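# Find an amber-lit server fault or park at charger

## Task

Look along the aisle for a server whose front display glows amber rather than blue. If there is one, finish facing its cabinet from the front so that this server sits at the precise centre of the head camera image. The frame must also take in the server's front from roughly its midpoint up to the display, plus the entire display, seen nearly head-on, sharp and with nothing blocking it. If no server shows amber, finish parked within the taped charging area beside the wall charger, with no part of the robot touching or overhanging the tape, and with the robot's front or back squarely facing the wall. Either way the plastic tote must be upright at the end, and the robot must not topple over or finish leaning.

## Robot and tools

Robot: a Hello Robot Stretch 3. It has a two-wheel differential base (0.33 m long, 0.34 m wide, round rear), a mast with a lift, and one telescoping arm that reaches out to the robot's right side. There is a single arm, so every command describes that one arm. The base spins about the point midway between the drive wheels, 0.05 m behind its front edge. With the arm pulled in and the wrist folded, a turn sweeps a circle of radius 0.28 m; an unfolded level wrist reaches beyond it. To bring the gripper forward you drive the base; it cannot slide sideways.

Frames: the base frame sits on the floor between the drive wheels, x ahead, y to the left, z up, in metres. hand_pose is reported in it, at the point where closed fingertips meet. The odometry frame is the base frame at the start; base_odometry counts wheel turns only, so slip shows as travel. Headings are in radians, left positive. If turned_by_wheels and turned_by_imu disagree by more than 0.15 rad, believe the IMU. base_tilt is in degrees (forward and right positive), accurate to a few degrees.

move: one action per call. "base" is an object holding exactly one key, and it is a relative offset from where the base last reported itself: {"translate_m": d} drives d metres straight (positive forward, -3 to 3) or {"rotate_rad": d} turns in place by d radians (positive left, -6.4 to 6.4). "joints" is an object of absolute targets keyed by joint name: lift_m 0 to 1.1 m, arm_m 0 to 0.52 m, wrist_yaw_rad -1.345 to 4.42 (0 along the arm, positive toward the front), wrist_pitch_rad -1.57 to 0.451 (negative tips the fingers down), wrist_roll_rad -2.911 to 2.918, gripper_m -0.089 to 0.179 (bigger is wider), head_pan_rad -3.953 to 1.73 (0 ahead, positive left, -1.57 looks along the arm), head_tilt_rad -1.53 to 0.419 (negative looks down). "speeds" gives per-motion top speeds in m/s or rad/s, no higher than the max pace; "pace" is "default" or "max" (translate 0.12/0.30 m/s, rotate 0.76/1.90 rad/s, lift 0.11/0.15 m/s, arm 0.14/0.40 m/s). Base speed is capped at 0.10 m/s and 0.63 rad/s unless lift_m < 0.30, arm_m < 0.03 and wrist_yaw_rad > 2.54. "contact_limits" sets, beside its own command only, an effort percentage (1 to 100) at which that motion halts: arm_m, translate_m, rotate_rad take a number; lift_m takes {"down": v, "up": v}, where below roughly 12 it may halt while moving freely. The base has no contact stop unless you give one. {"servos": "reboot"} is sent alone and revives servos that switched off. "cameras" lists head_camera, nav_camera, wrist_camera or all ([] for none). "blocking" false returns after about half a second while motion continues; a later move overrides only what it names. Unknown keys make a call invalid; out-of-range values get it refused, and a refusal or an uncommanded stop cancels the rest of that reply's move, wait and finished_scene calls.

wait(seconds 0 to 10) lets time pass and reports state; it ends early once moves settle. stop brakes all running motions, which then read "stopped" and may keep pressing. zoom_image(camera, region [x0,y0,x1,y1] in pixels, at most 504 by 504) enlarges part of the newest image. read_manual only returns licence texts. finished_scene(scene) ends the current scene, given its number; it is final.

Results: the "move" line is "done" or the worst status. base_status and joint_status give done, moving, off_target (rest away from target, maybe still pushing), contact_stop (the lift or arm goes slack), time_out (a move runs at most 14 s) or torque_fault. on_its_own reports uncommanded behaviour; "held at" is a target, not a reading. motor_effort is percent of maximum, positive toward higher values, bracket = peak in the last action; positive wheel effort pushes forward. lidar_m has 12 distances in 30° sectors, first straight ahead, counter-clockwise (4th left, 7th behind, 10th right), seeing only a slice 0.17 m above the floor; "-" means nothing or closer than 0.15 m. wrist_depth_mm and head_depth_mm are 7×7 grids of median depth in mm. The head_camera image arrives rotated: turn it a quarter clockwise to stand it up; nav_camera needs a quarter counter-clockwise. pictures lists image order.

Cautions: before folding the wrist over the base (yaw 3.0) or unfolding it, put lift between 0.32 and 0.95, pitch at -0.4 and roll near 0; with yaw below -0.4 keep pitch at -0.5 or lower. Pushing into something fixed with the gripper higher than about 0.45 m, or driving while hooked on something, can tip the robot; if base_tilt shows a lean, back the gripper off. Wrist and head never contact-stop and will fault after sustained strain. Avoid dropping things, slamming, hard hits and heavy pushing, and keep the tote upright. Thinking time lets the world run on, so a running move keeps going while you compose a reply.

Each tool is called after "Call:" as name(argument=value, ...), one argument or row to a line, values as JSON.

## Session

Call:
move(
  joints={"lift_m": 0.28, "head_pan_rad": 0, "head_tilt_rad": -0.25},
)

Call:
move(
  joints={"head_pan_rad": -1.2, "head_tilt_rad": -0.25},
  cameras=["nav_camera"],
)

Call:
move(
  joints={"head_pan_rad": -2.5},
  cameras=["nav_camera"],
)

Call:
move(
  joints={"head_pan_rad": 1.3},
  cameras=["nav_camera"],
)

Scene clock: 1.23 s.
move: done
base_odometry: x=+0.000 y=+0.000 heading=+0.000
turned_by_wheels: +0.000
turned_by_imu: +0.000
base_tilt: forward=+1.0 right=-1.7
lidar_m: 1.10 1.26 2.15 1.16 1.38 1.67 0.80 0.64 0.63 0.69 1.05 1.84
head_depth_mm: 1614 1675 1729 1792 1866 1891 1536 / 1503 1632 1776 1883 1998 1985 1524 / 1280 1370 1474 1592 1732 1819 1512 / 1125 1191 1267 1355 1456 1557 1501 / 991 1048 1102 1172 1242 1326 1397 / 926 971 1030 1086 1155 1231 1311 / 1088 1157 1226 1304 1395 1494 1452
base_status: not commanded
joint_positions: lift_m=+0.280 arm_m=+0.001 wrist_yaw_rad=+2.974 wrist_pitch_rad=-0.616 wrist_roll_rad=+0.000 gripper_m=+0.037 head_pan_rad=+0.000 head_tilt_rad=-0.249
joint_status: all done
measured_speeds: all 0
motor_effort: left_wheel=-0.3(1.1) right_wheel=-1.0(1.2) lift_m=+16.2(16.4) arm_m=-5.0(5.6) wrist_yaw_rad=-0.7(0.7) wrist_pitch_rad=+2.5(2.8) wrist_roll_rad=+0.2(0.3) gripper_m=+0.1(0.5) head_pan_rad=+1.1(2.4) head_tilt_rad=-1.8(3.9)
hand_pose: x=+0.0113 y=+0.0470 z=+0.2511 quat_wxyz=(+0.270, +0.689, +0.157, +0.654) (m; base frame)
wrist_depth_mm: 145 150 996 983 943 964 909 / 797 163 786 757 759 750 741 / 671 186 627 640 631 615 622 / 581 537 540 547 536 533 528 / 492 284 158 270 458 466 465 / 255 255 127 242 128 414 411 / 228 233 217 227 362 372 372
pictures: head_camera (sideways), nav_camera (sideways), wrist_camera
Images, in order (width x height): head_camera 896x504, nav_camera 672x504, wrist_camera 644x364.

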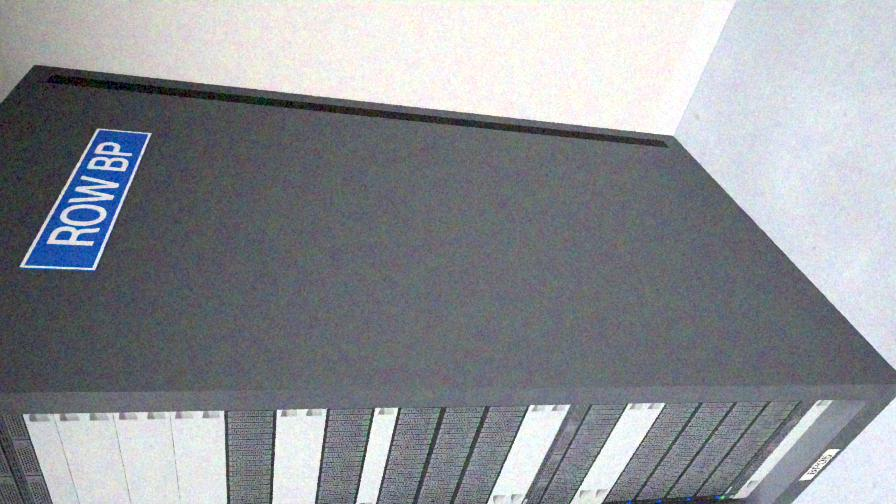

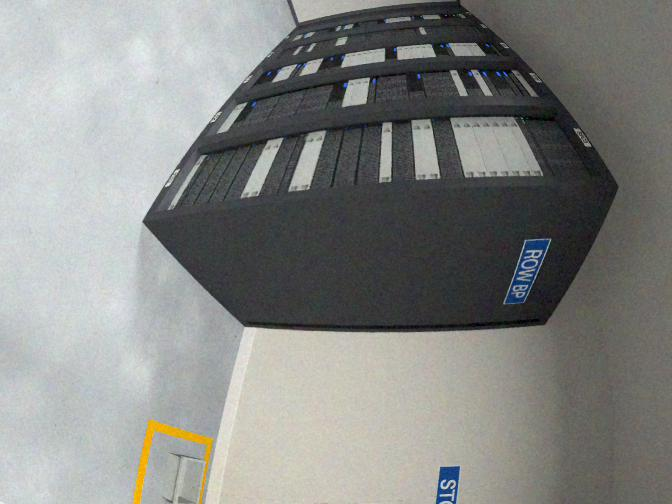

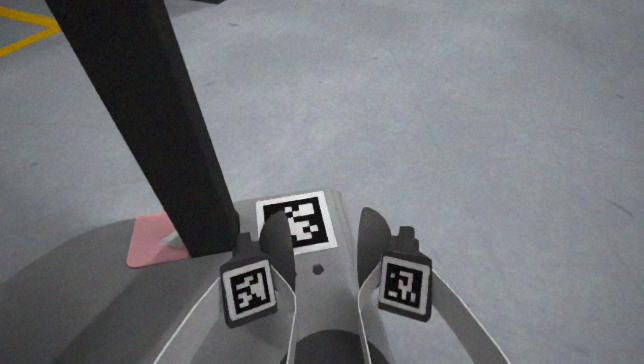

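Scene clock: 2.33 s.
move: done
base_odometry: x=+0.000 y=+0.000 heading=+0.000
turned_by_wheels: +0.000
turned_by_imu: +0.000
base_tilt: forward=+1.1 right=-1.6
lidar_m: 1.10 1.26 2.15 1.16 1.38 1.66 0.80 0.64 0.63 0.69 1.05 1.83
head_depth_mm: 690 706 723 740 760 779 802 / 777 800 820 842 867 892 917 / 891 918 944 976 1009 1042 1084 / 1045 1081 1119 1164 1215 1258 1313 / 1259 1311 1370 1446 1513 1587 1482 / 1567 1640 1723 1822 1924 1842 1484 / 1527 1614 1688 1772 1858 1875 1480
base_status: not commanded
joint_positions: lift_m=+0.280 arm_m=+0.001 wrist_yaw_rad=+2.974 wrist_pitch_rad=-0.616 wrist_roll_rad=+0.000 gripper_m=+0.037 head_pan_rad=-1.226 head_tilt_rad=-0.250
joint_status: all done
measured_speeds: all 0
motor_effort: left_wheel=+0.3(0.9) right_wheel=-0.7(1.2) lift_m=+21.4(21.4) arm_m=-6.2(6.5) wrist_yaw_rad=-0.4(0.7) wrist_pitch_rad=+2.2(2.8) wrist_roll_rad=+0.1(0.3) gripper_m=+0.1(0.7) head_pan_rad=-0.1(4.8) head_tilt_rad=-1.2(4.6)
hand_pose: x=+0.0113 y=+0.0470 z=+0.2511 quat_wxyz=(+0.270, +0.689, +0.157, +0.654) (m; base frame)
wrist_depth_mm: 145 150 985 968 979 931 942 / 796 163 772 771 769 737 733 / 664 186 625 645 626 614 616 / 567 530 531 546 538 540 529 / 497 284 158 273 461 465 462 / 255 254 127 243 128 415 412 / 229 230 216 227 362 369 367
pictures: nav_camera (sideways)
Images, in order (width x height): nav_camera 672x504.

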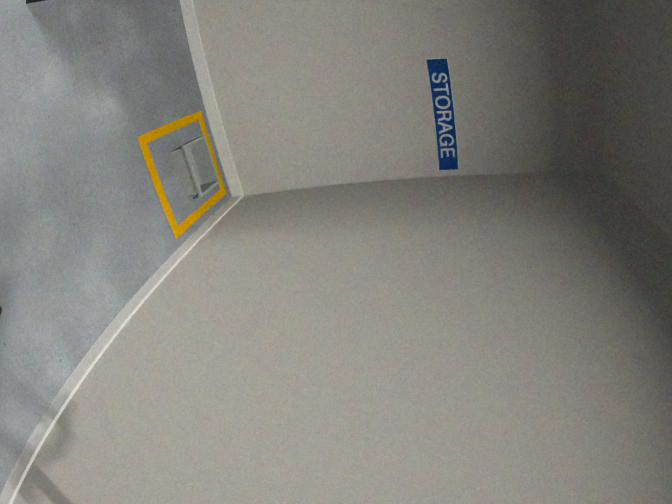

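Scene clock: 3.47 s.
move: done
base_odometry: x=+0.000 y=+0.000 heading=+0.000
turned_by_wheels: +0.000
turned_by_imu: +0.000
base_tilt: forward=+1.0 right=-1.6
lidar_m: 1.10 1.26 2.15 1.16 1.39 1.66 0.80 0.64 0.63 0.69 1.05 1.84
head_depth_mm: 601 636 675 721 770 829 895 / 582 614 651 690 738 794 854 / 563 592 626 665 709 759 814 / 544 574 607 641 681 728 779 / 529 556 585 618 655 696 745 / 513 538 566 597 632 671 715 / 498 522 548 576 610 646 688
base_status: not commanded
joint_positions: lift_m=+0.280 arm_m=+0.001 wrist_yaw_rad=+2.974 wrist_pitch_rad=-0.616 wrist_roll_rad=+0.000 gripper_m=+0.037 head_pan_rad=-2.537 head_tilt_rad=-0.250
joint_status: all done
measured_speeds: all 0
motor_effort: left_wheel=+0.5(1.2) right_wheel=-1.3(1.3) lift_m=+26.5(26.5) arm_m=-8.1(8.1) wrist_yaw_rad=+0.0(0.8) wrist_pitch_rad=+2.1(2.8) wrist_roll_rad=+0.3(0.3) gripper_m=+0.2(0.7) head_pan_rad=+2.2(4.3) head_tilt_rad=-0.9(2.0)
hand_pose: x=+0.0113 y=+0.0470 z=+0.2511 quat_wxyz=(+0.270, +0.689, +0.157, +0.654) (m; base frame)
wrist_depth_mm: 145 150 - 968 963 933 912 / 792 163 801 765 767 728 743 / 664 186 636 644 630 615 602 / 562 525 539 551 537 532 528 / 491 285 158 273 459 472 463 / 253 253 127 241 129 414 413 / 227 230 218 228 364 368 369
pictures: nav_camera (sideways)
Images, in order (width x height): nav_camera 672x504.

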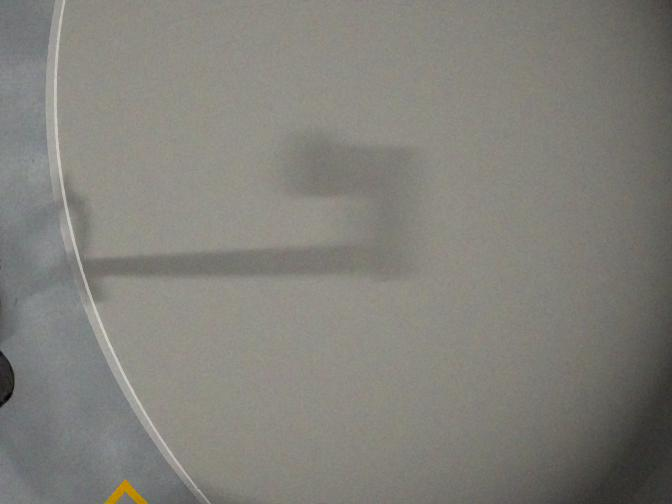

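Scene clock: 6.67 s.
move: done
base_odometry: x=+0.000 y=+0.000 heading=+0.000
turned_by_wheels: +0.000
turned_by_imu: +0.001
base_tilt: forward=+1.1 right=-1.6
lidar_m: 1.10 1.26 2.14 1.16 1.39 1.66 0.80 0.64 0.63 0.69 1.05 1.84
head_depth_mm: 3012 3517 3682 3808 2853 1994 1530 / 3083 3556 3700 - 2846 1983 1525 / 2690 2393 2601 3000 2791 1965 1510 / 1761 1878 1986 2127 2260 1949 1501 / 1367 1443 1529 1621 1718 1778 1491 / 1215 1275 1333 1400 1475 1566 1468 / 1054 1097 1143 1121 1170 1242 1322
base_status: not commanded
joint_positions: lift_m=+0.280 arm_m=+0.001 wrist_yaw_rad=+2.974 wrist_pitch_rad=-0.616 wrist_roll_rad=+0.000 gripper_m=+0.037 head_pan_rad=+1.312 head_tilt_rad=-0.250
joint_status: all done
measured_speeds: translate_m=+0.000 rotate_rad=+0.000 lift_m=+0.000 arm_m=+0.000 wrist_yaw_rad=+0.000 wrist_pitch_rad=+0.000 wrist_roll_rad=+0.000 head_pan_rad=-0.024 head_tilt_rad=+0.000
motor_effort: left_wheel=+0.5(1.5) right_wheel=-0.8(1.3) lift_m=+38.9(39.0) arm_m=-11.8(12.0) wrist_yaw_rad=-0.1(0.9) wrist_pitch_rad=+2.4(2.8) wrist_roll_rad=+0.3(0.3) gripper_m=+0.0(0.8) head_pan_rad=-2.8(5.5) head_tilt_rad=-1.8(2.3)
hand_pose: x=+0.0113 y=+0.0470 z=+0.2511 quat_wxyz=(+0.270, +0.689, +0.157, +0.654) (m; base frame)
wrist_depth_mm: 145 150 986 965 916 942 917 / 784 163 783 785 764 741 726 / 685 186 635 637 642 620 621 / 567 525 557 546 538 524 523 / 500 285 158 271 463 467 462 / 254 255 127 242 129 419 409 / 229 230 216 227 363 375 372
pictures: nav_camera (sideways)
Images, in order (width x height): nav_camera 672x504.

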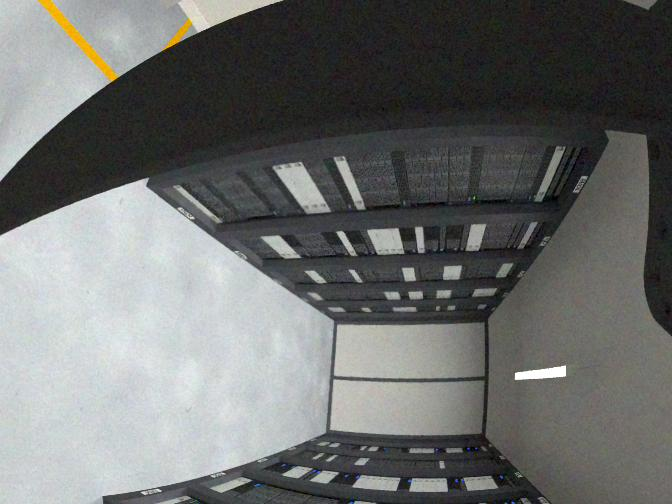

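Call:
move(
  joints={"head_pan_rad": 0.65, "head_tilt_rad": -0.15},
  cameras=["head_camera","nav_camera"],
)

Call:
zoom_image(
  camera="nav_camera",
  region=[200, 100, 620, 504],
)

Call:
move(
  joints={"head_pan_rad": 1.15, "head_tilt_rad": -0.15},
  cameras=["head_camera"],
)

Scene clock: 14.07 s.
move: done
base_odometry: x=+0.000 y=+0.000 heading=+0.000
turned_by_wheels: +0.000
turned_by_imu: +0.001
base_tilt: forward=+1.0 right=-1.8
lidar_m: 1.10 1.26 2.15 1.16 1.38 1.66 0.80 0.64 0.63 0.69 1.05 1.84
head_depth_mm: 1165 1212 1209 1201 1201 1201 1107 / 1431 1405 1419 1473 1473 1467 1467 / 2269 1912 1902 1894 1903 1889 1639 / 2430 2932 2515 2622 2669 2174 1657 / 2445 3738 3790 - 3262 2205 1647 / 2497 3625 3699 3863 3333 2187 1627 / 2240 3541 3624 3744 3276 2167 1623
base_status: not commanded
joint_positions: lift_m=+0.280 arm_m=+0.001 wrist_yaw_rad=+2.974 wrist_pitch_rad=-0.616 wrist_roll_rad=+0.000 gripper_m=+0.037 head_pan_rad=+0.633 head_tilt_rad=-0.154
joint_status: all done
measured_speeds: all 0
motor_effort: left_wheel=-0.2(1.0) right_wheel=-0.5(1.1) lift_m=+38.3(39.1) arm_m=-15.9(16.3) wrist_yaw_rad=+0.4(0.6) wrist_pitch_rad=+2.6(2.9) wrist_roll_rad=+0.2(0.3) gripper_m=-0.2(0.7) head_pan_rad=-0.5(4.2) head_tilt_rad=+6.2(8.6)
hand_pose: x=+0.0113 y=+0.0470 z=+0.2511 quat_wxyz=(+0.270, +0.689, +0.157, +0.654) (m; base frame)
wrist_depth_mm: 145 150 986 966 940 935 920 / 790 163 799 789 749 761 720 / 669 186 621 635 632 626 612 / 566 528 535 547 541 532 534 / 501 284 158 269 460 464 461 / 255 252 127 243 128 415 414 / 227 231 216 228 362 373 368
pictures: head_camera (sideways), nav_camera (sideways)
Images, in order (width x height): head_camera 896x504, nav_camera 672x504.

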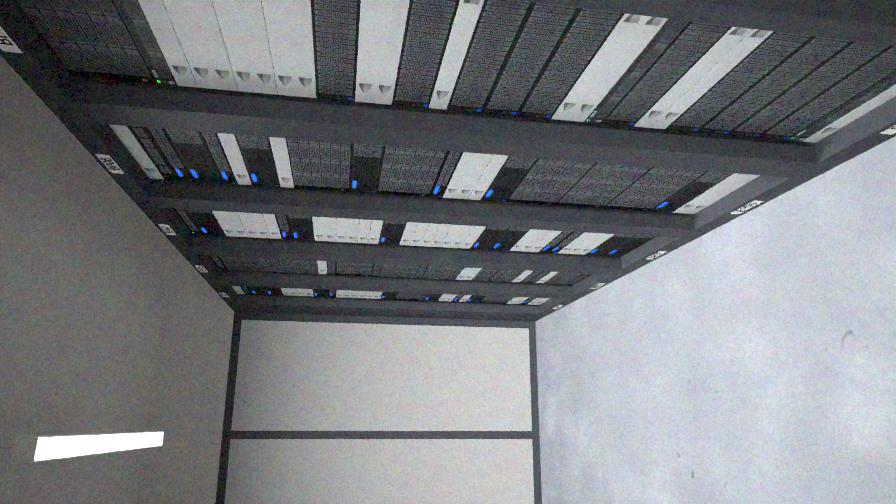

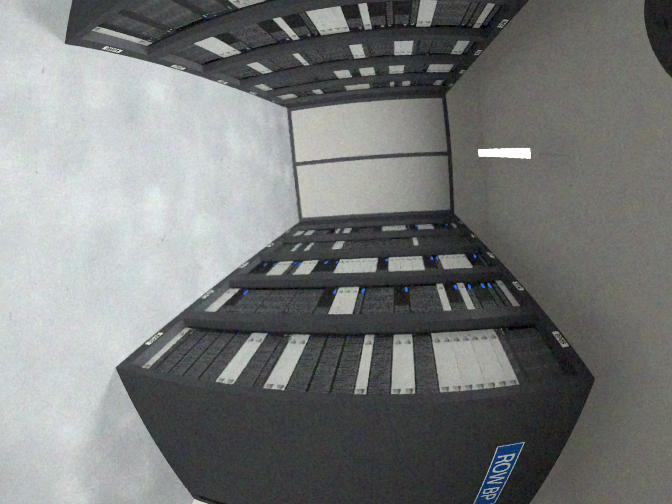

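Scaled by 1.200 from the camera's 672x504 image, which has a finer 792x594 frame.

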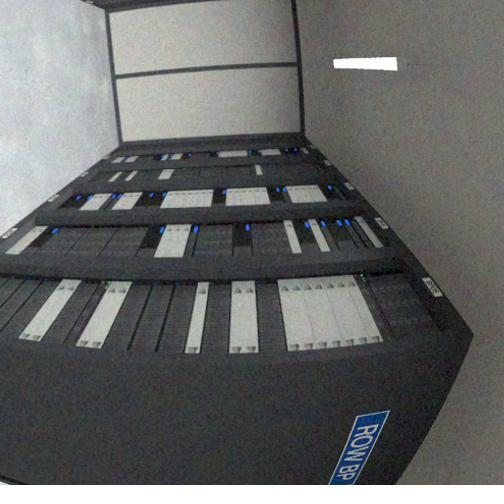

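Scene clock: 14.93 s.
move: done
base_odometry: x=+0.000 y=+0.000 heading=+0.000
turned_by_wheels: +0.000
turned_by_imu: +0.000
base_tilt: forward=+1.0 right=-1.6
lidar_m: 1.10 1.26 2.15 1.16 1.38 1.67 0.80 0.64 0.63 0.69 1.05 1.84
head_depth_mm: 2306 3562 3610 3746 3640 2304 1697 / 2091 3657 3728 3844 3542 2293 1697 / 2385 3748 3846 - 3511 2276 1674 / 2421 3419 3082 3276 3213 2241 1662 / 2438 2021 2265 2391 2504 2174 1641 / 2063 1680 1743 1802 1881 1931 1642 / 1309 1370 1411 1459 1507 1557 1520
base_status: not commanded
joint_positions: lift_m=+0.280 arm_m=+0.001 wrist_yaw_rad=+2.974 wrist_pitch_rad=-0.616 wrist_roll_rad=+0.000 gripper_m=+0.037 head_pan_rad=+1.151 head_tilt_rad=-0.151
joint_status: all done
measured_speeds: all 0
motor_effort: left_wheel=+0.2(0.8) right_wheel=-0.8(1.3) lift_m=+38.7(39.2) arm_m=-15.8(16.3) wrist_yaw_rad=-0.2(0.5) wrist_pitch_rad=+2.4(2.7) wrist_roll_rad=+0.2(0.3) gripper_m=+0.5(0.5) head_pan_rad=+2.2(5.5) head_tilt_rad=+5.9(9.0)
hand_pose: x=+0.0113 y=+0.0470 z=+0.2511 quat_wxyz=(+0.270, +0.689, +0.157, +0.654) (m; base frame)
wrist_depth_mm: 145 149 - 957 942 924 922 / 780 163 786 769 758 740 733 / 675 185 622 646 636 624 628 / 574 530 539 552 534 529 526 / 498 283 158 271 460 462 459 / 255 255 127 242 129 413 406 / 228 230 216 227 365 371 369
pictures: head_camera (sideways)
Images, in order (width x height): head_camera 896x504.

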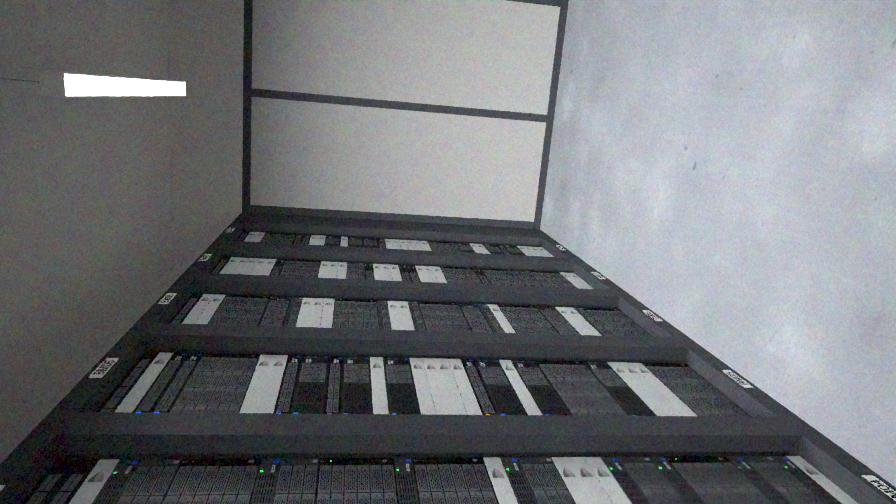

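Call:
zoom_image(
  camera="head_camera",
  region=[350, 330, 650, 504],
)

Call:
zoom_image(
  camera="head_camera",
  region=[60, 330, 350, 504],
)

Call:
zoom_image(
  camera="head_camera",
  region=[180, 200, 660, 350],
)

Scaled by 1.680 from the camera's 896x504 image, which has a finer 1280x720 frame.

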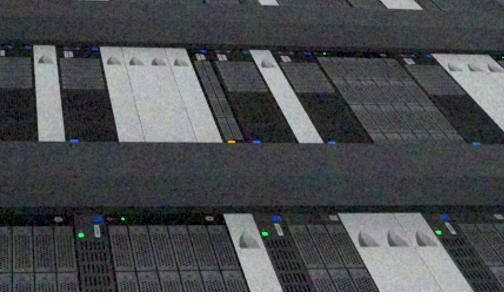

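Scaled by 1.738 from the camera's 896x504 image, which has a finer 1280x720 frame.

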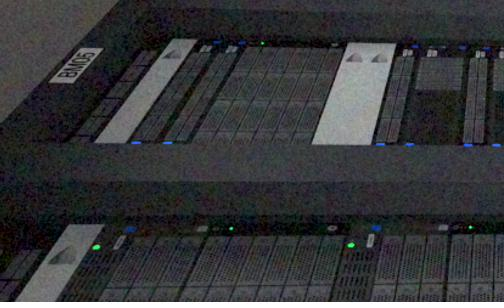

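Scaled by 1.050 from the camera's 896x504 image, which has a finer 1280x720 frame.

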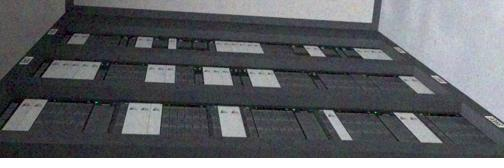

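Call:
move(
  base={"rotate_rad": -2.24},
  pace="max",
  joints={"head_pan_rad": -3.05, "head_tilt_rad": -0.2},
  cameras=["head_camera"],
)

Scene clock: 46.63 s.
move: done
base_odometry: x=+0.000 y=+0.000 heading=-2.239
turned_by_wheels: -2.239
turned_by_imu: -2.277
base_tilt: forward=+1.0 right=-1.6
lidar_m: 0.63 0.65 0.88 1.84 1.22 1.10 2.68 1.16 1.17 1.78 0.92 0.66
head_depth_mm: 2630 2859 2479 2480 2448 2056 1609 / 2671 3644 3709 - 3163 2132 1599 / 2508 3718 3836 - 3130 2114 1592 / 2719 3707 3789 - 3088 2078 1573 / 2789 3749 3799 - 3039 2063 1570 / 2828 2441 2560 2656 2721 2056 1562 / 2320 1853 1923 2014 2095 1961 1545
base_status: done
joint_positions: lift_m=+0.280 arm_m=+0.001 wrist_yaw_rad=+2.974 wrist_pitch_rad=-0.616 wrist_roll_rad=+0.000 gripper_m=+0.037 head_pan_rad=-3.062 head_tilt_rad=-0.200
joint_status: all done
measured_speeds: translate_m=+0.000 rotate_rad=+0.000 lift_m=+0.000 arm_m=+0.000 wrist_yaw_rad=+0.000 wrist_pitch_rad=+0.000 wrist_roll_rad=+0.000 head_pan_rad=+0.024 head_tilt_rad=+0.000
motor_effort: left_wheel=+7.4(19.0) right_wheel=-11.5(17.6) lift_m=+34.0(39.2) arm_m=-15.0(16.4) wrist_yaw_rad=-0.1(0.9) wrist_pitch_rad=+2.6(3.0) wrist_roll_rad=+0.3(0.3) gripper_m=-0.1(0.7) head_pan_rad=+2.9(5.0) head_tilt_rad=-0.5(4.9)
hand_pose: x=+0.0113 y=+0.0469 z=+0.2511 quat_wxyz=(+0.270, +0.689, +0.157, +0.654) (m; base frame)
wrist_depth_mm: 145 150 - 962 941 838 651 / 792 163 799 766 745 755 664 / 658 187 627 656 623 619 616 / 569 531 538 544 539 533 521 / 495 285 158 273 459 465 461 / 253 252 127 242 128 417 412 / 228 230 218 228 362 374 369
pictures: head_camera (sideways)
Images, in order (width x height): head_camera 896x504.

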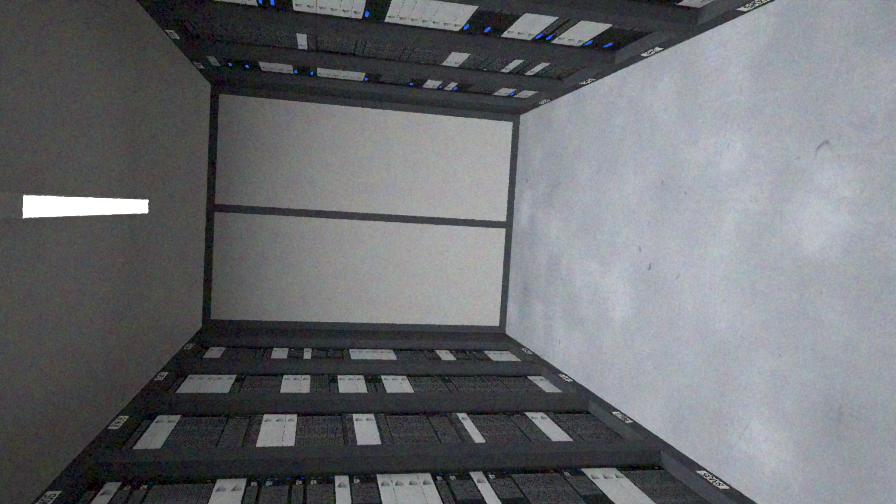

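Call:
move(
  base={"translate_m": -1.7},
  pace="max",
  joints={"head_pan_rad": -1.57, "head_tilt_rad": -0.4},
  cameras=["head_camera","nav_camera"],
)

Scene clock: 59.10 s.
move: done
base_odometry: x=+1.053 y=+1.334 heading=-2.239
turned_by_wheels: +0.000
turned_by_imu: -0.006
base_tilt: forward=+0.9 right=-1.5
lidar_m: 2.34 1.05 0.69 0.72 0.74 0.99 2.32 1.23 0.89 0.90 0.87 1.17
head_depth_mm: 724 762 808 868 958 1107 1242 / 725 778 845 919 998 1085 1202 / 723 780 843 920 1010 1122 1226 / 724 778 842 919 1008 1119 1222 / 723 779 840 918 1010 1120 1215 / 730 770 844 895 986 1081 1211 / 677 725 786 869 969 1103 1207
base_status: done
joint_positions: lift_m=+0.280 arm_m=+0.001 wrist_yaw_rad=+2.974 wrist_pitch_rad=-0.616 wrist_roll_rad=+0.000 gripper_m=+0.037 head_pan_rad=-1.570 head_tilt_rad=-0.400
joint_status: all done
measured_speeds: all 0
motor_effort: left_wheel=+2.1(9.3) right_wheel=-10.1(19.0) lift_m=+17.0(29.0) arm_m=-10.5(14.1) wrist_yaw_rad=+0.0(0.9) wrist_pitch_rad=+2.7(2.8) wrist_roll_rad=+0.2(0.4) gripper_m=+0.0(0.6) head_pan_rad=-2.2(4.3) head_tilt_rad=+4.6(6.3)
hand_pose: x=+0.0113 y=+0.0469 z=+0.2511 quat_wxyz=(+0.270, +0.689, +0.157, +0.654) (m; base frame)
wrist_depth_mm: 145 150 727 775 803 842 851 / - 163 753 745 762 753 732 / 670 186 632 636 631 616 622 / 568 527 544 550 542 533 530 / 490 285 159 271 459 472 460 / 254 255 127 242 128 417 407 / 227 232 216 228 364 370 371
pictures: head_camera (sideways), nav_camera (sideways)
Images, in order (width x height): head_camera 896x504, nav_camera 672x504.

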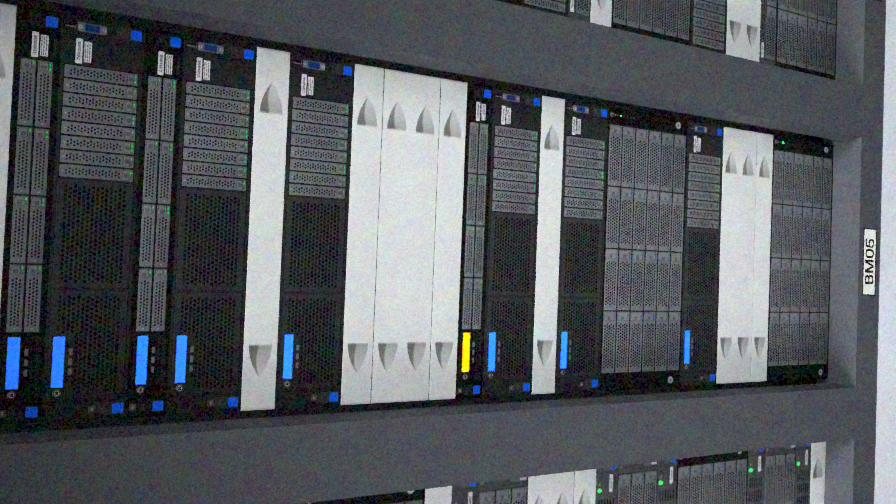

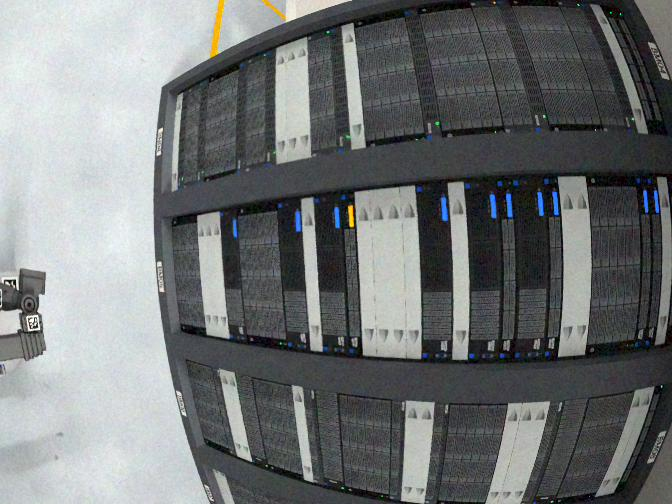

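Call:
move(
  joints={"head_tilt_rad": -0.445},
  cameras=["head_camera"],
)

Call:
zoom_image(
  camera="head_camera",
  region=[398, 202, 498, 302],
)

Scene clock: 63.53 s.
move: done
base_odometry: x=+1.053 y=+1.334 heading=-2.239
turned_by_wheels: +0.000
turned_by_imu: +0.001
base_tilt: forward=+1.0 right=-1.7
lidar_m: 2.33 1.05 0.69 0.72 0.74 0.99 2.33 1.23 0.89 0.90 0.87 1.17
head_depth_mm: 719 761 816 886 987 1166 1260 / 718 781 850 937 1016 1124 1239 / 720 779 850 937 1036 1167 1252 / 720 778 849 936 1038 1167 1254 / 721 778 847 934 1036 1168 1251 / 729 770 849 909 1018 1125 1221 / 677 726 793 884 1003 1145 1240
base_status: not commanded
joint_positions: lift_m=+0.280 arm_m=+0.001 wrist_yaw_rad=+2.974 wrist_pitch_rad=-0.616 wrist_roll_rad=+0.000 gripper_m=+0.037 head_pan_rad=-1.570 head_tilt_rad=-0.437
joint_status: all done
measured_speeds: all 0
motor_effort: left_wheel=+2.3(3.0) right_wheel=-10.1(10.2) lift_m=+14.2(15.0) arm_m=-8.7(9.7) wrist_yaw_rad=+0.3(0.8) wrist_pitch_rad=+2.3(2.7) wrist_roll_rad=+0.1(0.3) gripper_m=+0.4(0.7) head_pan_rad=-2.7(3.1) head_tilt_rad=-3.1(3.1)
hand_pose: x=+0.0113 y=+0.0469 z=+0.2511 quat_wxyz=(+0.270, +0.689, +0.157, +0.654) (m; base frame)
wrist_depth_mm: 146 149 728 757 799 835 874 / - 163 729 746 756 743 734 / 667 186 626 653 634 614 613 / 574 527 532 544 544 535 534 / 501 286 159 270 454 468 472 / 255 253 127 242 128 417 410 / 229 230 216 228 362 370 370
pictures: head_camera (sideways)
Images, in order (width x height): head_camera 896x504.

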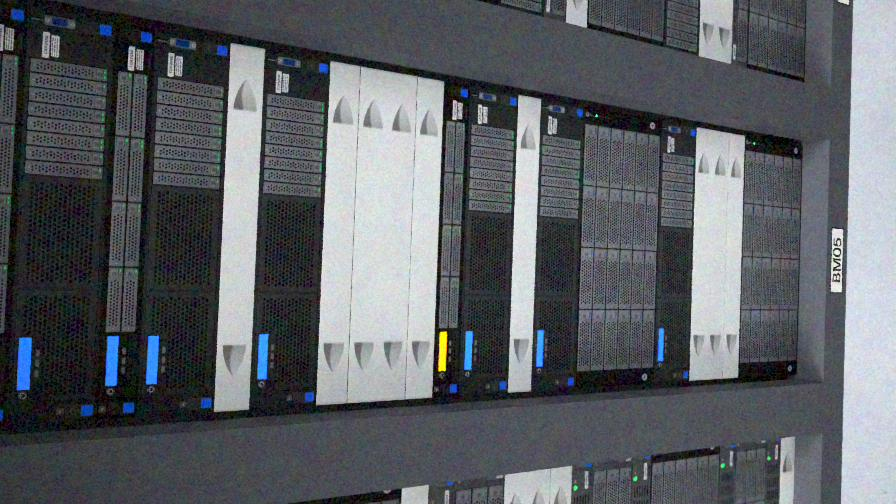

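Scaled by 5.040 from the camera's 896x504 image, which has a finer 1280x720 frame.

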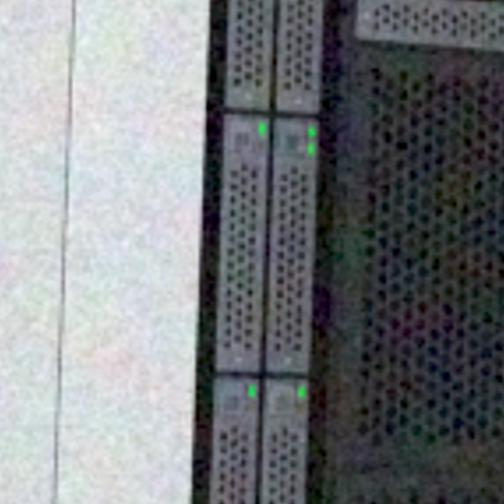

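Call:
finished_scene(
  scene=2,
)

The scene is finished: the task was done.


## Next scene

The same job, from a new start.

Call:
move(
  joints={"lift_m": 0.28, "head_pan_rad": 0, "head_tilt_rad": -0.25},
  cameras=["nav_camera"],
)

Call:
move(
  joints={"head_pan_rad": -1.3, "head_tilt_rad": -0.25},
  cameras=["nav_camera"],
)

Call:
move(
  joints={"head_pan_rad": -2.6},
  cameras=["nav_camera"],
)

Call:
move(
  joints={"head_pan_rad": 1.2},
  cameras=["nav_camera"],
)

Scene clock: 2.47 s.
move: done
base_odometry: x=+0.000 y=+0.000 heading=+0.000
turned_by_wheels: +0.000
turned_by_imu: +0.001
base_tilt: forward=+0.9 right=-1.7
lidar_m: 1.43 1.15 0.88 0.86 0.91 1.32 1.86 1.07 1.44 1.12 0.68 0.92
head_depth_mm: 1321 1384 1455 1526 1606 1701 1529 / 1333 1401 1475 1532 1630 1723 1531 / 1348 1411 1489 1562 1653 1719 1514 / 1362 1425 1495 1584 1679 1602 1501 / 1364 1440 1512 1598 1693 1623 1490 / 1382 1445 1524 1615 1707 1776 1480 / 1395 1464 1544 1625 1724 1811 1473
base_status: not commanded
joint_positions: lift_m=+0.280 arm_m=+0.001 wrist_yaw_rad=+2.956 wrist_pitch_rad=-0.558 wrist_roll_rad=+0.000 gripper_m=+0.037 head_pan_rad=+0.000 head_tilt_rad=-0.250
joint_status: all done
measured_speeds: all 0
motor_effort: left_wheel=+0.0(1.8) right_wheel=-0.6(0.8) lift_m=+19.1(20.5) arm_m=-7.0(7.0) wrist_yaw_rad=+0.3(0.7) wrist_pitch_rad=+2.4(3.1) wrist_roll_rad=+0.2(0.3) gripper_m=-0.1(0.6) head_pan_rad=+0.4(1.6) head_tilt_rad=-1.7(6.4)
hand_pose: x=+0.0166 y=+0.0555 z=+0.2626 quat_wxyz=(+0.257, +0.695, +0.131, +0.659) (m; base frame)
wrist_depth_mm: 137 144 - - - 954 952 / 153 157 845 854 847 841 820 / 737 173 709 692 687 675 666 / 603 198 567 586 582 573 561 / 516 292 227 289 483 488 482 / 269 266 128 255 129 435 424 / 240 237 225 227 381 382 380
pictures: nav_camera (sideways)
Images, in order (width x height): nav_camera 672x504.

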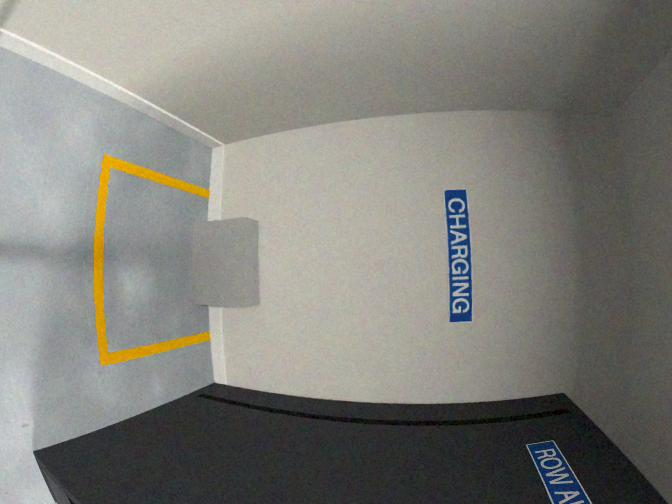

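Scene clock: 3.60 s.
move: done
base_odometry: x=+0.000 y=+0.000 heading=+0.000
turned_by_wheels: +0.000
turned_by_imu: +0.000
base_tilt: forward=+1.1 right=-1.6
lidar_m: 1.43 1.15 0.88 0.86 0.91 1.32 1.86 1.07 1.44 1.12 0.67 0.92
head_depth_mm: 3042 3304 3423 3559 2905 2008 1531 / 2048 2152 2816 3552 2825 1978 1519 / 1071 1410 1572 1726 1867 1889 1506 / 910 974 1053 1147 1225 1323 1384 / 592 746 792 840 899 962 1039 / 566 595 626 662 701 746 797 / 588 619 654 695 736 786 842
base_status: not commanded
joint_positions: lift_m=+0.280 arm_m=+0.001 wrist_yaw_rad=+2.956 wrist_pitch_rad=-0.558 wrist_roll_rad=+0.000 gripper_m=+0.037 head_pan_rad=-1.328 head_tilt_rad=-0.250
joint_status: all done
measured_speeds: all 0
motor_effort: left_wheel=+0.5(1.0) right_wheel=-0.2(0.8) lift_m=+19.1(19.5) arm_m=-7.8(8.4) wrist_yaw_rad=-0.1(0.9) wrist_pitch_rad=+2.7(3.0) wrist_roll_rad=+0.3(0.3) gripper_m=+0.2(0.4) head_pan_rad=+0.7(4.1) head_tilt_rad=-1.3(3.4)
hand_pose: x=+0.0166 y=+0.0555 z=+0.2626 quat_wxyz=(+0.257, +0.695, +0.131, +0.659) (m; base frame)
wrist_depth_mm: 137 144 - - - 978 963 / 153 158 842 849 858 828 812 / 735 173 707 696 678 676 660 / 604 197 578 586 574 569 561 / 520 292 228 289 478 492 481 / 269 267 128 256 128 432 427 / 239 236 226 229 378 383 381
pictures: nav_camera (sideways)
Images, in order (width x height): nav_camera 672x504.

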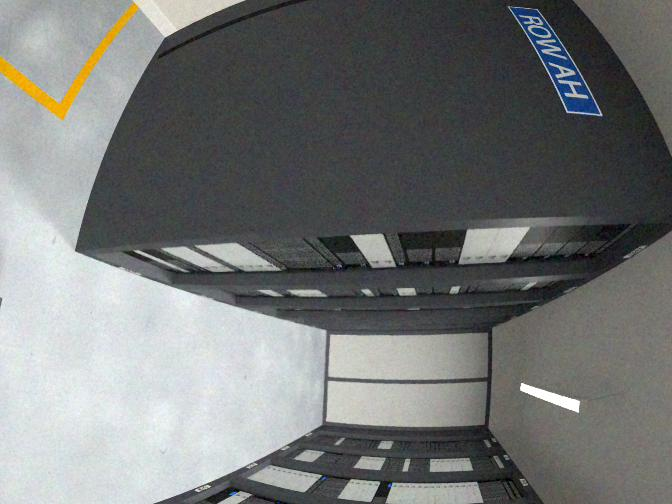

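Scene clock: 4.73 s.
move: done
base_odometry: x=+0.000 y=+0.000 heading=+0.000
turned_by_wheels: +0.000
turned_by_imu: +0.000
base_tilt: forward=+0.9 right=-1.7
lidar_m: 1.43 1.15 0.88 0.86 0.91 1.32 1.86 1.07 1.44 1.12 0.68 0.92
head_depth_mm: 1661 1819 1965 2084 2151 1995 1532 / 1284 1399 1534 1706 1922 1914 1516 / 1057 1136 1224 1329 1457 1616 1511 / 935 990 1036 1100 1173 1271 1361 / 1051 1096 1160 1217 1284 1360 1391 / 1133 1197 1261 1335 1416 1506 1462 / 1198 1262 1332 1413 1512 1613 1467
base_status: not commanded
joint_positions: lift_m=+0.280 arm_m=+0.001 wrist_yaw_rad=+2.956 wrist_pitch_rad=-0.558 wrist_roll_rad=+0.000 gripper_m=+0.037 head_pan_rad=-2.637 head_tilt_rad=-0.250
joint_status: all done
measured_speeds: all 0
motor_effort: left_wheel=+0.2(1.3) right_wheel=-0.3(0.7) lift_m=+19.1(19.5) arm_m=-9.3(9.4) wrist_yaw_rad=-0.1(0.5) wrist_pitch_rad=+2.8(3.0) wrist_roll_rad=+0.2(0.3) gripper_m=+0.3(0.6) head_pan_rad=+2.2(4.6) head_tilt_rad=-0.9(2.2)
hand_pose: x=+0.0166 y=+0.0555 z=+0.2626 quat_wxyz=(+0.257, +0.695, +0.131, +0.659) (m; base frame)
wrist_depth_mm: 137 144 - - - 960 941 / 154 158 838 860 845 831 811 / 727 173 709 704 691 673 667 / 616 200 571 589 571 569 560 / 522 294 229 289 480 492 485 / 267 265 128 255 128 431 426 / 238 235 225 227 378 385 381
pictures: nav_camera (sideways)
Images, in order (width x height): nav_camera 672x504.

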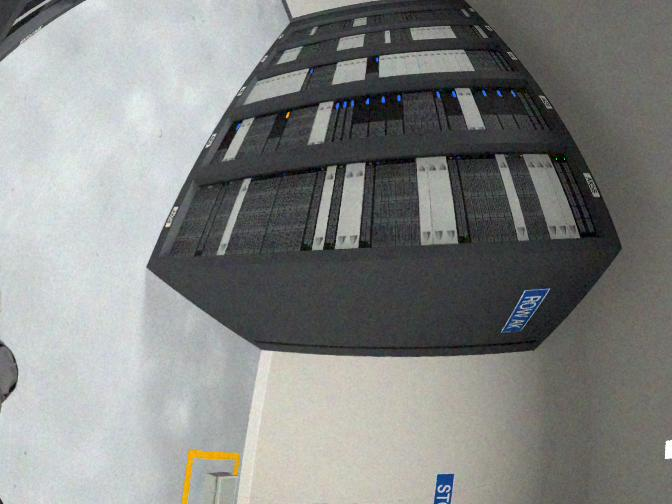

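Scene clock: 7.93 s.
move: done
base_odometry: x=+0.000 y=+0.000 heading=+0.000
turned_by_wheels: +0.000
turned_by_imu: +0.001
base_tilt: forward=+1.0 right=-1.6
lidar_m: 1.43 1.15 0.88 0.86 0.92 1.33 1.87 1.07 1.44 1.12 0.68 0.92
head_depth_mm: 819 868 918 978 1045 1124 1222 / 795 840 889 944 1006 1079 1166 / 772 814 862 914 972 1038 1111 / 750 790 834 883 938 996 1067 / 730 767 807 852 903 963 1027 / 709 746 782 827 874 925 987 / 691 725 761 801 847 896 954
base_status: not commanded
joint_positions: lift_m=+0.280 arm_m=+0.001 wrist_yaw_rad=+2.956 wrist_pitch_rad=-0.558 wrist_roll_rad=+0.000 gripper_m=+0.037 head_pan_rad=+1.212 head_tilt_rad=-0.250
joint_status: all done
measured_speeds: translate_m=+0.000 rotate_rad=+0.000 lift_m=+0.000 arm_m=+0.000 wrist_yaw_rad=+0.000 wrist_pitch_rad=+0.000 wrist_roll_rad=+0.000 head_pan_rad=-0.024 head_tilt_rad=+0.000
motor_effort: left_wheel=-0.8(1.6) right_wheel=-0.4(0.7) lift_m=+19.4(19.8) arm_m=-13.1(13.2) wrist_yaw_rad=+0.1(1.0) wrist_pitch_rad=+2.6(3.0) wrist_roll_rad=+0.2(0.3) gripper_m=+0.1(0.9) head_pan_rad=-2.1(5.5) head_tilt_rad=-0.7(2.3)
hand_pose: x=+0.0166 y=+0.0555 z=+0.2626 quat_wxyz=(+0.257, +0.695, +0.131, +0.659) (m; base frame)
wrist_depth_mm: 137 145 - - - 980 960 / 153 157 846 850 866 828 839 / 730 173 696 701 684 667 667 / 612 198 564 587 574 570 558 / 523 296 228 291 475 496 489 / 269 265 128 256 128 431 430 / 238 238 225 229 380 383 384
pictures: nav_camera (sideways)
Images, in order (width x height): nav_camera 672x504.

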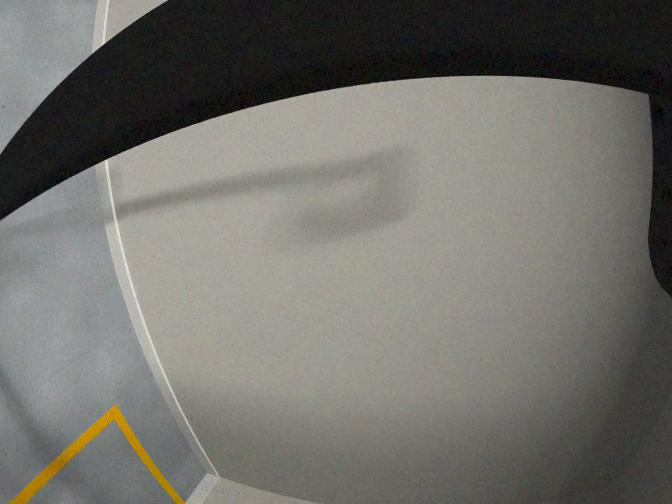

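Call:
move(
  joints={"head_pan_rad": -1.95, "head_tilt_rad": -0.25},
  cameras=["head_camera"],
)

Call:
zoom_image(
  camera="head_camera",
  region=[300, 0, 800, 300],
)

Scene clock: 14.57 s.
move: done
base_odometry: x=+0.000 y=+0.000 heading=+0.000
turned_by_wheels: +0.000
turned_by_imu: +0.002
base_tilt: forward=+1.0 right=-1.7
lidar_m: 1.43 1.15 0.88 0.86 0.91 1.32 1.86 1.07 1.44 1.12 0.68 0.92
head_depth_mm: 1405 1421 1349 1386 1429 1486 1435 / 1672 1709 1731 1758 1782 1746 1523 / 2506 2159 2196 2219 2134 1954 1508 / 3139 2745 2921 3034 2649 1954 1506 / 3226 3446 3641 3802 2738 1930 1492 / 3248 3354 3559 3704 2705 1919 1480 / 3168 3268 3408 3545 2684 1905 1476
base_status: not commanded
joint_positions: lift_m=+0.280 arm_m=+0.001 wrist_yaw_rad=+2.956 wrist_pitch_rad=-0.558 wrist_roll_rad=+0.000 gripper_m=+0.037 head_pan_rad=-1.962 head_tilt_rad=-0.250
joint_status: all done
measured_speeds: translate_m=+0.000 rotate_rad=+0.000 lift_m=+0.000 arm_m=+0.000 wrist_yaw_rad=+0.000 wrist_pitch_rad=+0.000 wrist_roll_rad=+0.000 head_pan_rad=+0.024 head_tilt_rad=+0.000
motor_effort: left_wheel=-0.2(1.4) right_wheel=-0.4(0.8) lift_m=+19.0(20.0) arm_m=-17.0(17.5) wrist_yaw_rad=-0.3(1.1) wrist_pitch_rad=+2.5(3.2) wrist_roll_rad=+0.3(0.4) gripper_m=+0.3(0.6) head_pan_rad=+3.0(5.2) head_tilt_rad=-0.5(3.3)
hand_pose: x=+0.0166 y=+0.0555 z=+0.2626 quat_wxyz=(+0.257, +0.695, +0.131, +0.659) (m; base frame)
wrist_depth_mm: 137 144 - - - 958 939 / 153 158 834 851 850 839 823 / 728 173 707 696 690 674 672 / 610 198 572 583 576 563 558 / 522 295 228 288 472 493 485 / 269 266 128 254 128 429 427 / 240 237 225 228 378 386 383
pictures: head_camera (sideways)
Images, in order (width x height): head_camera 896x504.

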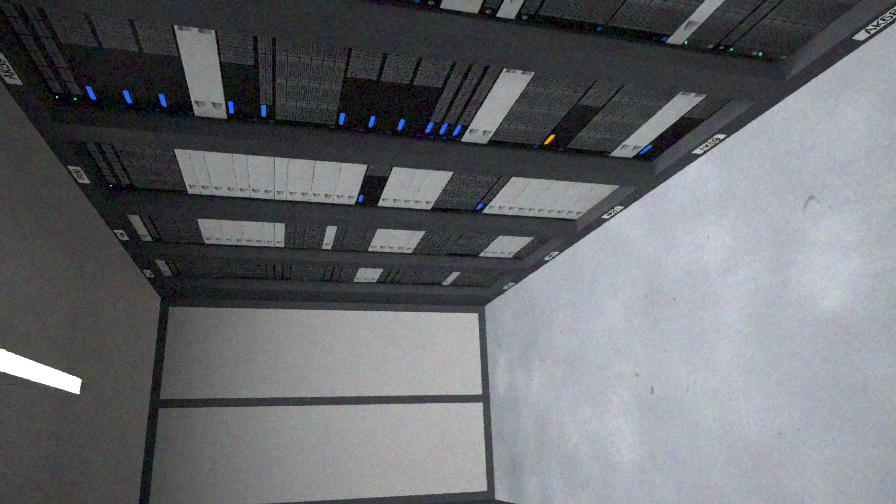

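Scaled by 1.008 from the camera's 896x504 image, which has a finer 1280x720 frame.

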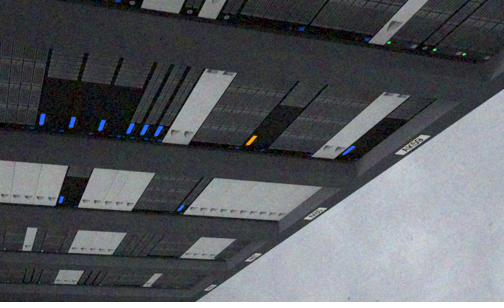

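Call:
move(
  base={"rotate_rad": -1.645},
  pace="max",
  joints={"head_pan_rad": 0, "head_tilt_rad": -0.2},
)

Scene clock: 46.60 s.
move: done
base_odometry: x=+0.000 y=+0.000 heading=-1.645
turned_by_wheels: -1.645
turned_by_imu: -1.671
base_tilt: forward=+0.7 right=-1.6
lidar_m: 1.23 0.67 0.84 1.43 1.24 0.90 0.86 0.90 1.22 2.16 1.07 1.33
head_depth_mm: 2620 3108 2741 2729 2488 2133 1610 / 2478 3501 3599 3665 3191 2133 1601 / 2528 3469 3571 3756 3120 2105 1582 / 2746 3500 3572 3743 3115 2104 1572 / 2419 2141 2262 2342 2660 1987 1576 / 1303 1364 1422 1487 1545 1618 1457 / 924 951 978 1010 1038 1071 1107
base_status: done
joint_positions: lift_m=+0.280 arm_m=+0.001 wrist_yaw_rad=+2.956 wrist_pitch_rad=-0.558 wrist_roll_rad=+0.000 gripper_m=+0.037 head_pan_rad=+0.013 head_tilt_rad=-0.201
joint_status: all done
measured_speeds: translate_m=+0.000 rotate_rad=+0.000 lift_m=+0.000 arm_m=+0.000 wrist_yaw_rad=+0.000 wrist_pitch_rad=+0.000 wrist_roll_rad=+0.000 head_pan_rad=-0.024 head_tilt_rad=+0.000
motor_effort: left_wheel=+8.7(18.8) right_wheel=-10.7(18.3) lift_m=+21.3(21.3) arm_m=-16.5(17.4) wrist_yaw_rad=+0.3(0.8) wrist_pitch_rad=+2.8(3.1) wrist_roll_rad=+0.3(0.4) gripper_m=-0.5(0.6) head_pan_rad=-2.4(4.8) head_tilt_rad=+5.8(8.3)
hand_pose: x=+0.0166 y=+0.0555 z=+0.2626 quat_wxyz=(+0.257, +0.695, +0.131, +0.659) (m; base frame)
wrist_depth_mm: 137 147 - - - 834 613 / 156 158 883 874 842 798 637 / 724 174 710 699 684 684 631 / 607 199 574 585 574 561 551 / 516 292 229 289 481 486 487 / 268 265 127 255 129 429 425 / 239 236 226 228 378 385 378
pictures: head_camera (sideways), nav_camera (sideways), wrist_camera
Images, in order (width x height): head_camera 896x504, nav_camera 672x504, wrist_camera 644x364.

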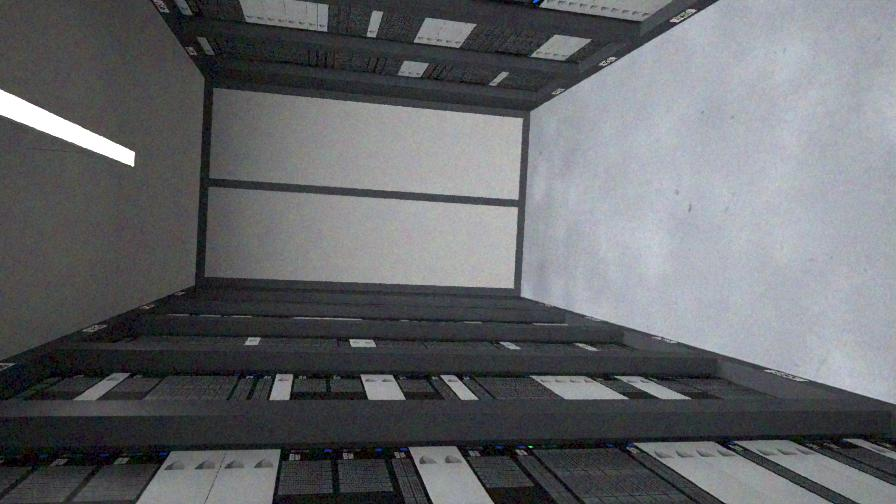

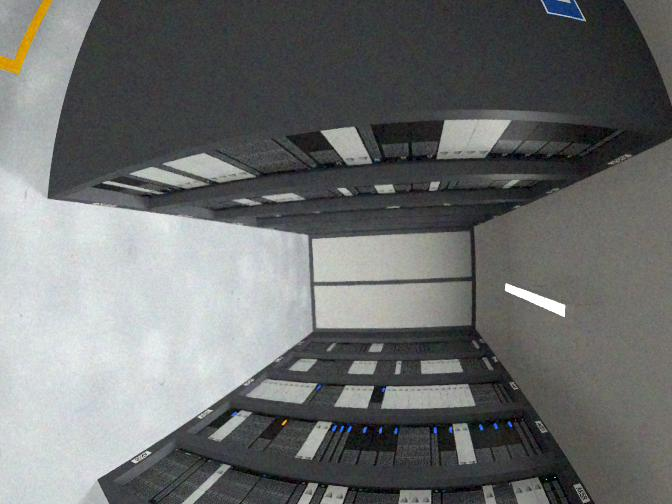

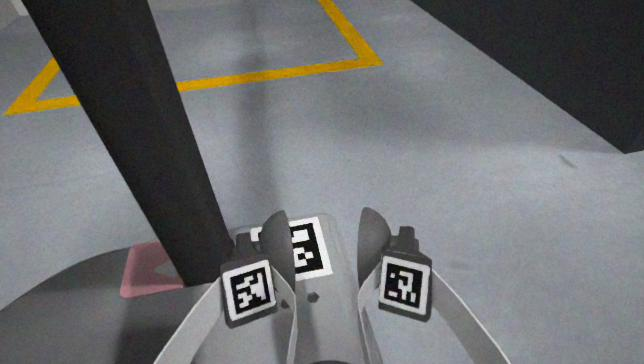

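Call:
move(
  base={"translate_m": 1.56},
  pace="max",
  joints={"head_pan_rad": -1.57, "head_tilt_rad": -0.74},
  cameras=["head_camera","nav_camera"],
)

Scene clock: 63.57 s.
move: done
base_odometry: x=-0.115 y=-1.556 heading=-1.644
turned_by_wheels: +0.000
turned_by_imu: +0.011
base_tilt: forward=+0.9 right=-1.7
lidar_m: 1.43 0.53 0.37 0.37 0.39 0.45 2.42 1.27 0.93 0.90 0.91 1.25
head_depth_mm: 761 859 961 1145 1430 1302 1132 / 765 870 1007 1199 1419 1299 1124 / 768 873 1015 1211 1441 1290 1125 / 769 876 1020 1214 1452 1292 1117 / 773 883 1044 1215 1415 1284 1118 / 752 845 963 1181 1432 1278 1111 / 753 873 1038 1238 1431 1277 1106
base_status: done
joint_positions: lift_m=+0.280 arm_m=+0.001 wrist_yaw_rad=+2.956 wrist_pitch_rad=-0.558 wrist_roll_rad=+0.000 gripper_m=+0.037 head_pan_rad=-1.570 head_tilt_rad=-0.740
joint_status: all done
measured_speeds: all 0
motor_effort: left_wheel=+2.9(17.6) right_wheel=-0.2(8.9) lift_m=+29.9(30.1) arm_m=-12.5(15.9) wrist_yaw_rad=-0.1(0.9) wrist_pitch_rad=+2.9(3.2) wrist_roll_rad=+0.2(0.4) gripper_m=+0.3(0.9) head_pan_rad=+2.1(4.1) head_tilt_rad=+1.9(4.8)
hand_pose: x=+0.0166 y=+0.0555 z=+0.2625 quat_wxyz=(+0.257, +0.695, +0.131, +0.659) (m; base frame)
wrist_depth_mm: 137 148 387 411 413 407 489 / 366 157 427 453 446 508 555 / 427 173 480 514 507 563 585 / 473 199 493 508 542 551 560 / 464 293 229 290 478 494 490 / 268 267 128 255 129 433 426 / 239 238 225 229 380 381 380
pictures: head_camera (sideways), nav_camera (sideways)
Images, in order (width x height): head_camera 896x504, nav_camera 672x504.

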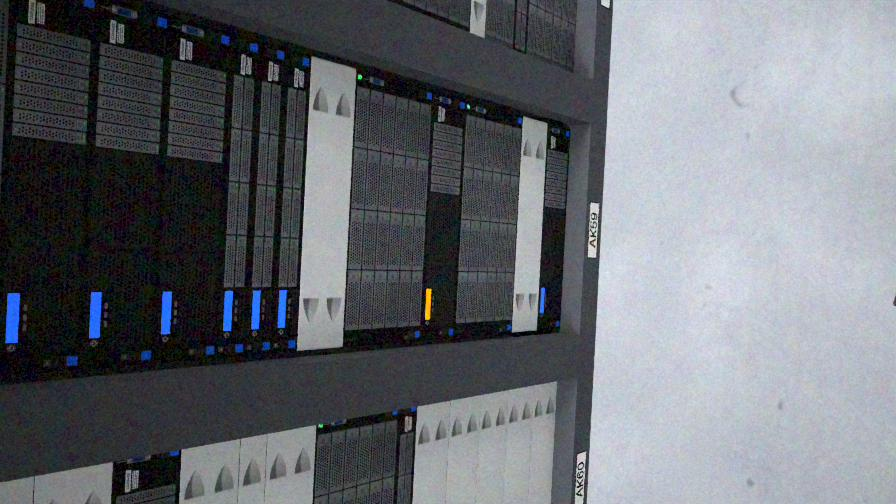

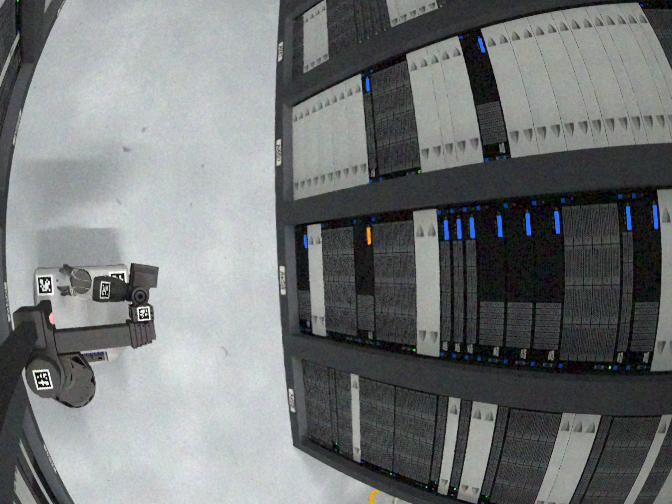

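Call:
finished_scene(
  scene=3,
)

The scene is finished: the task was done.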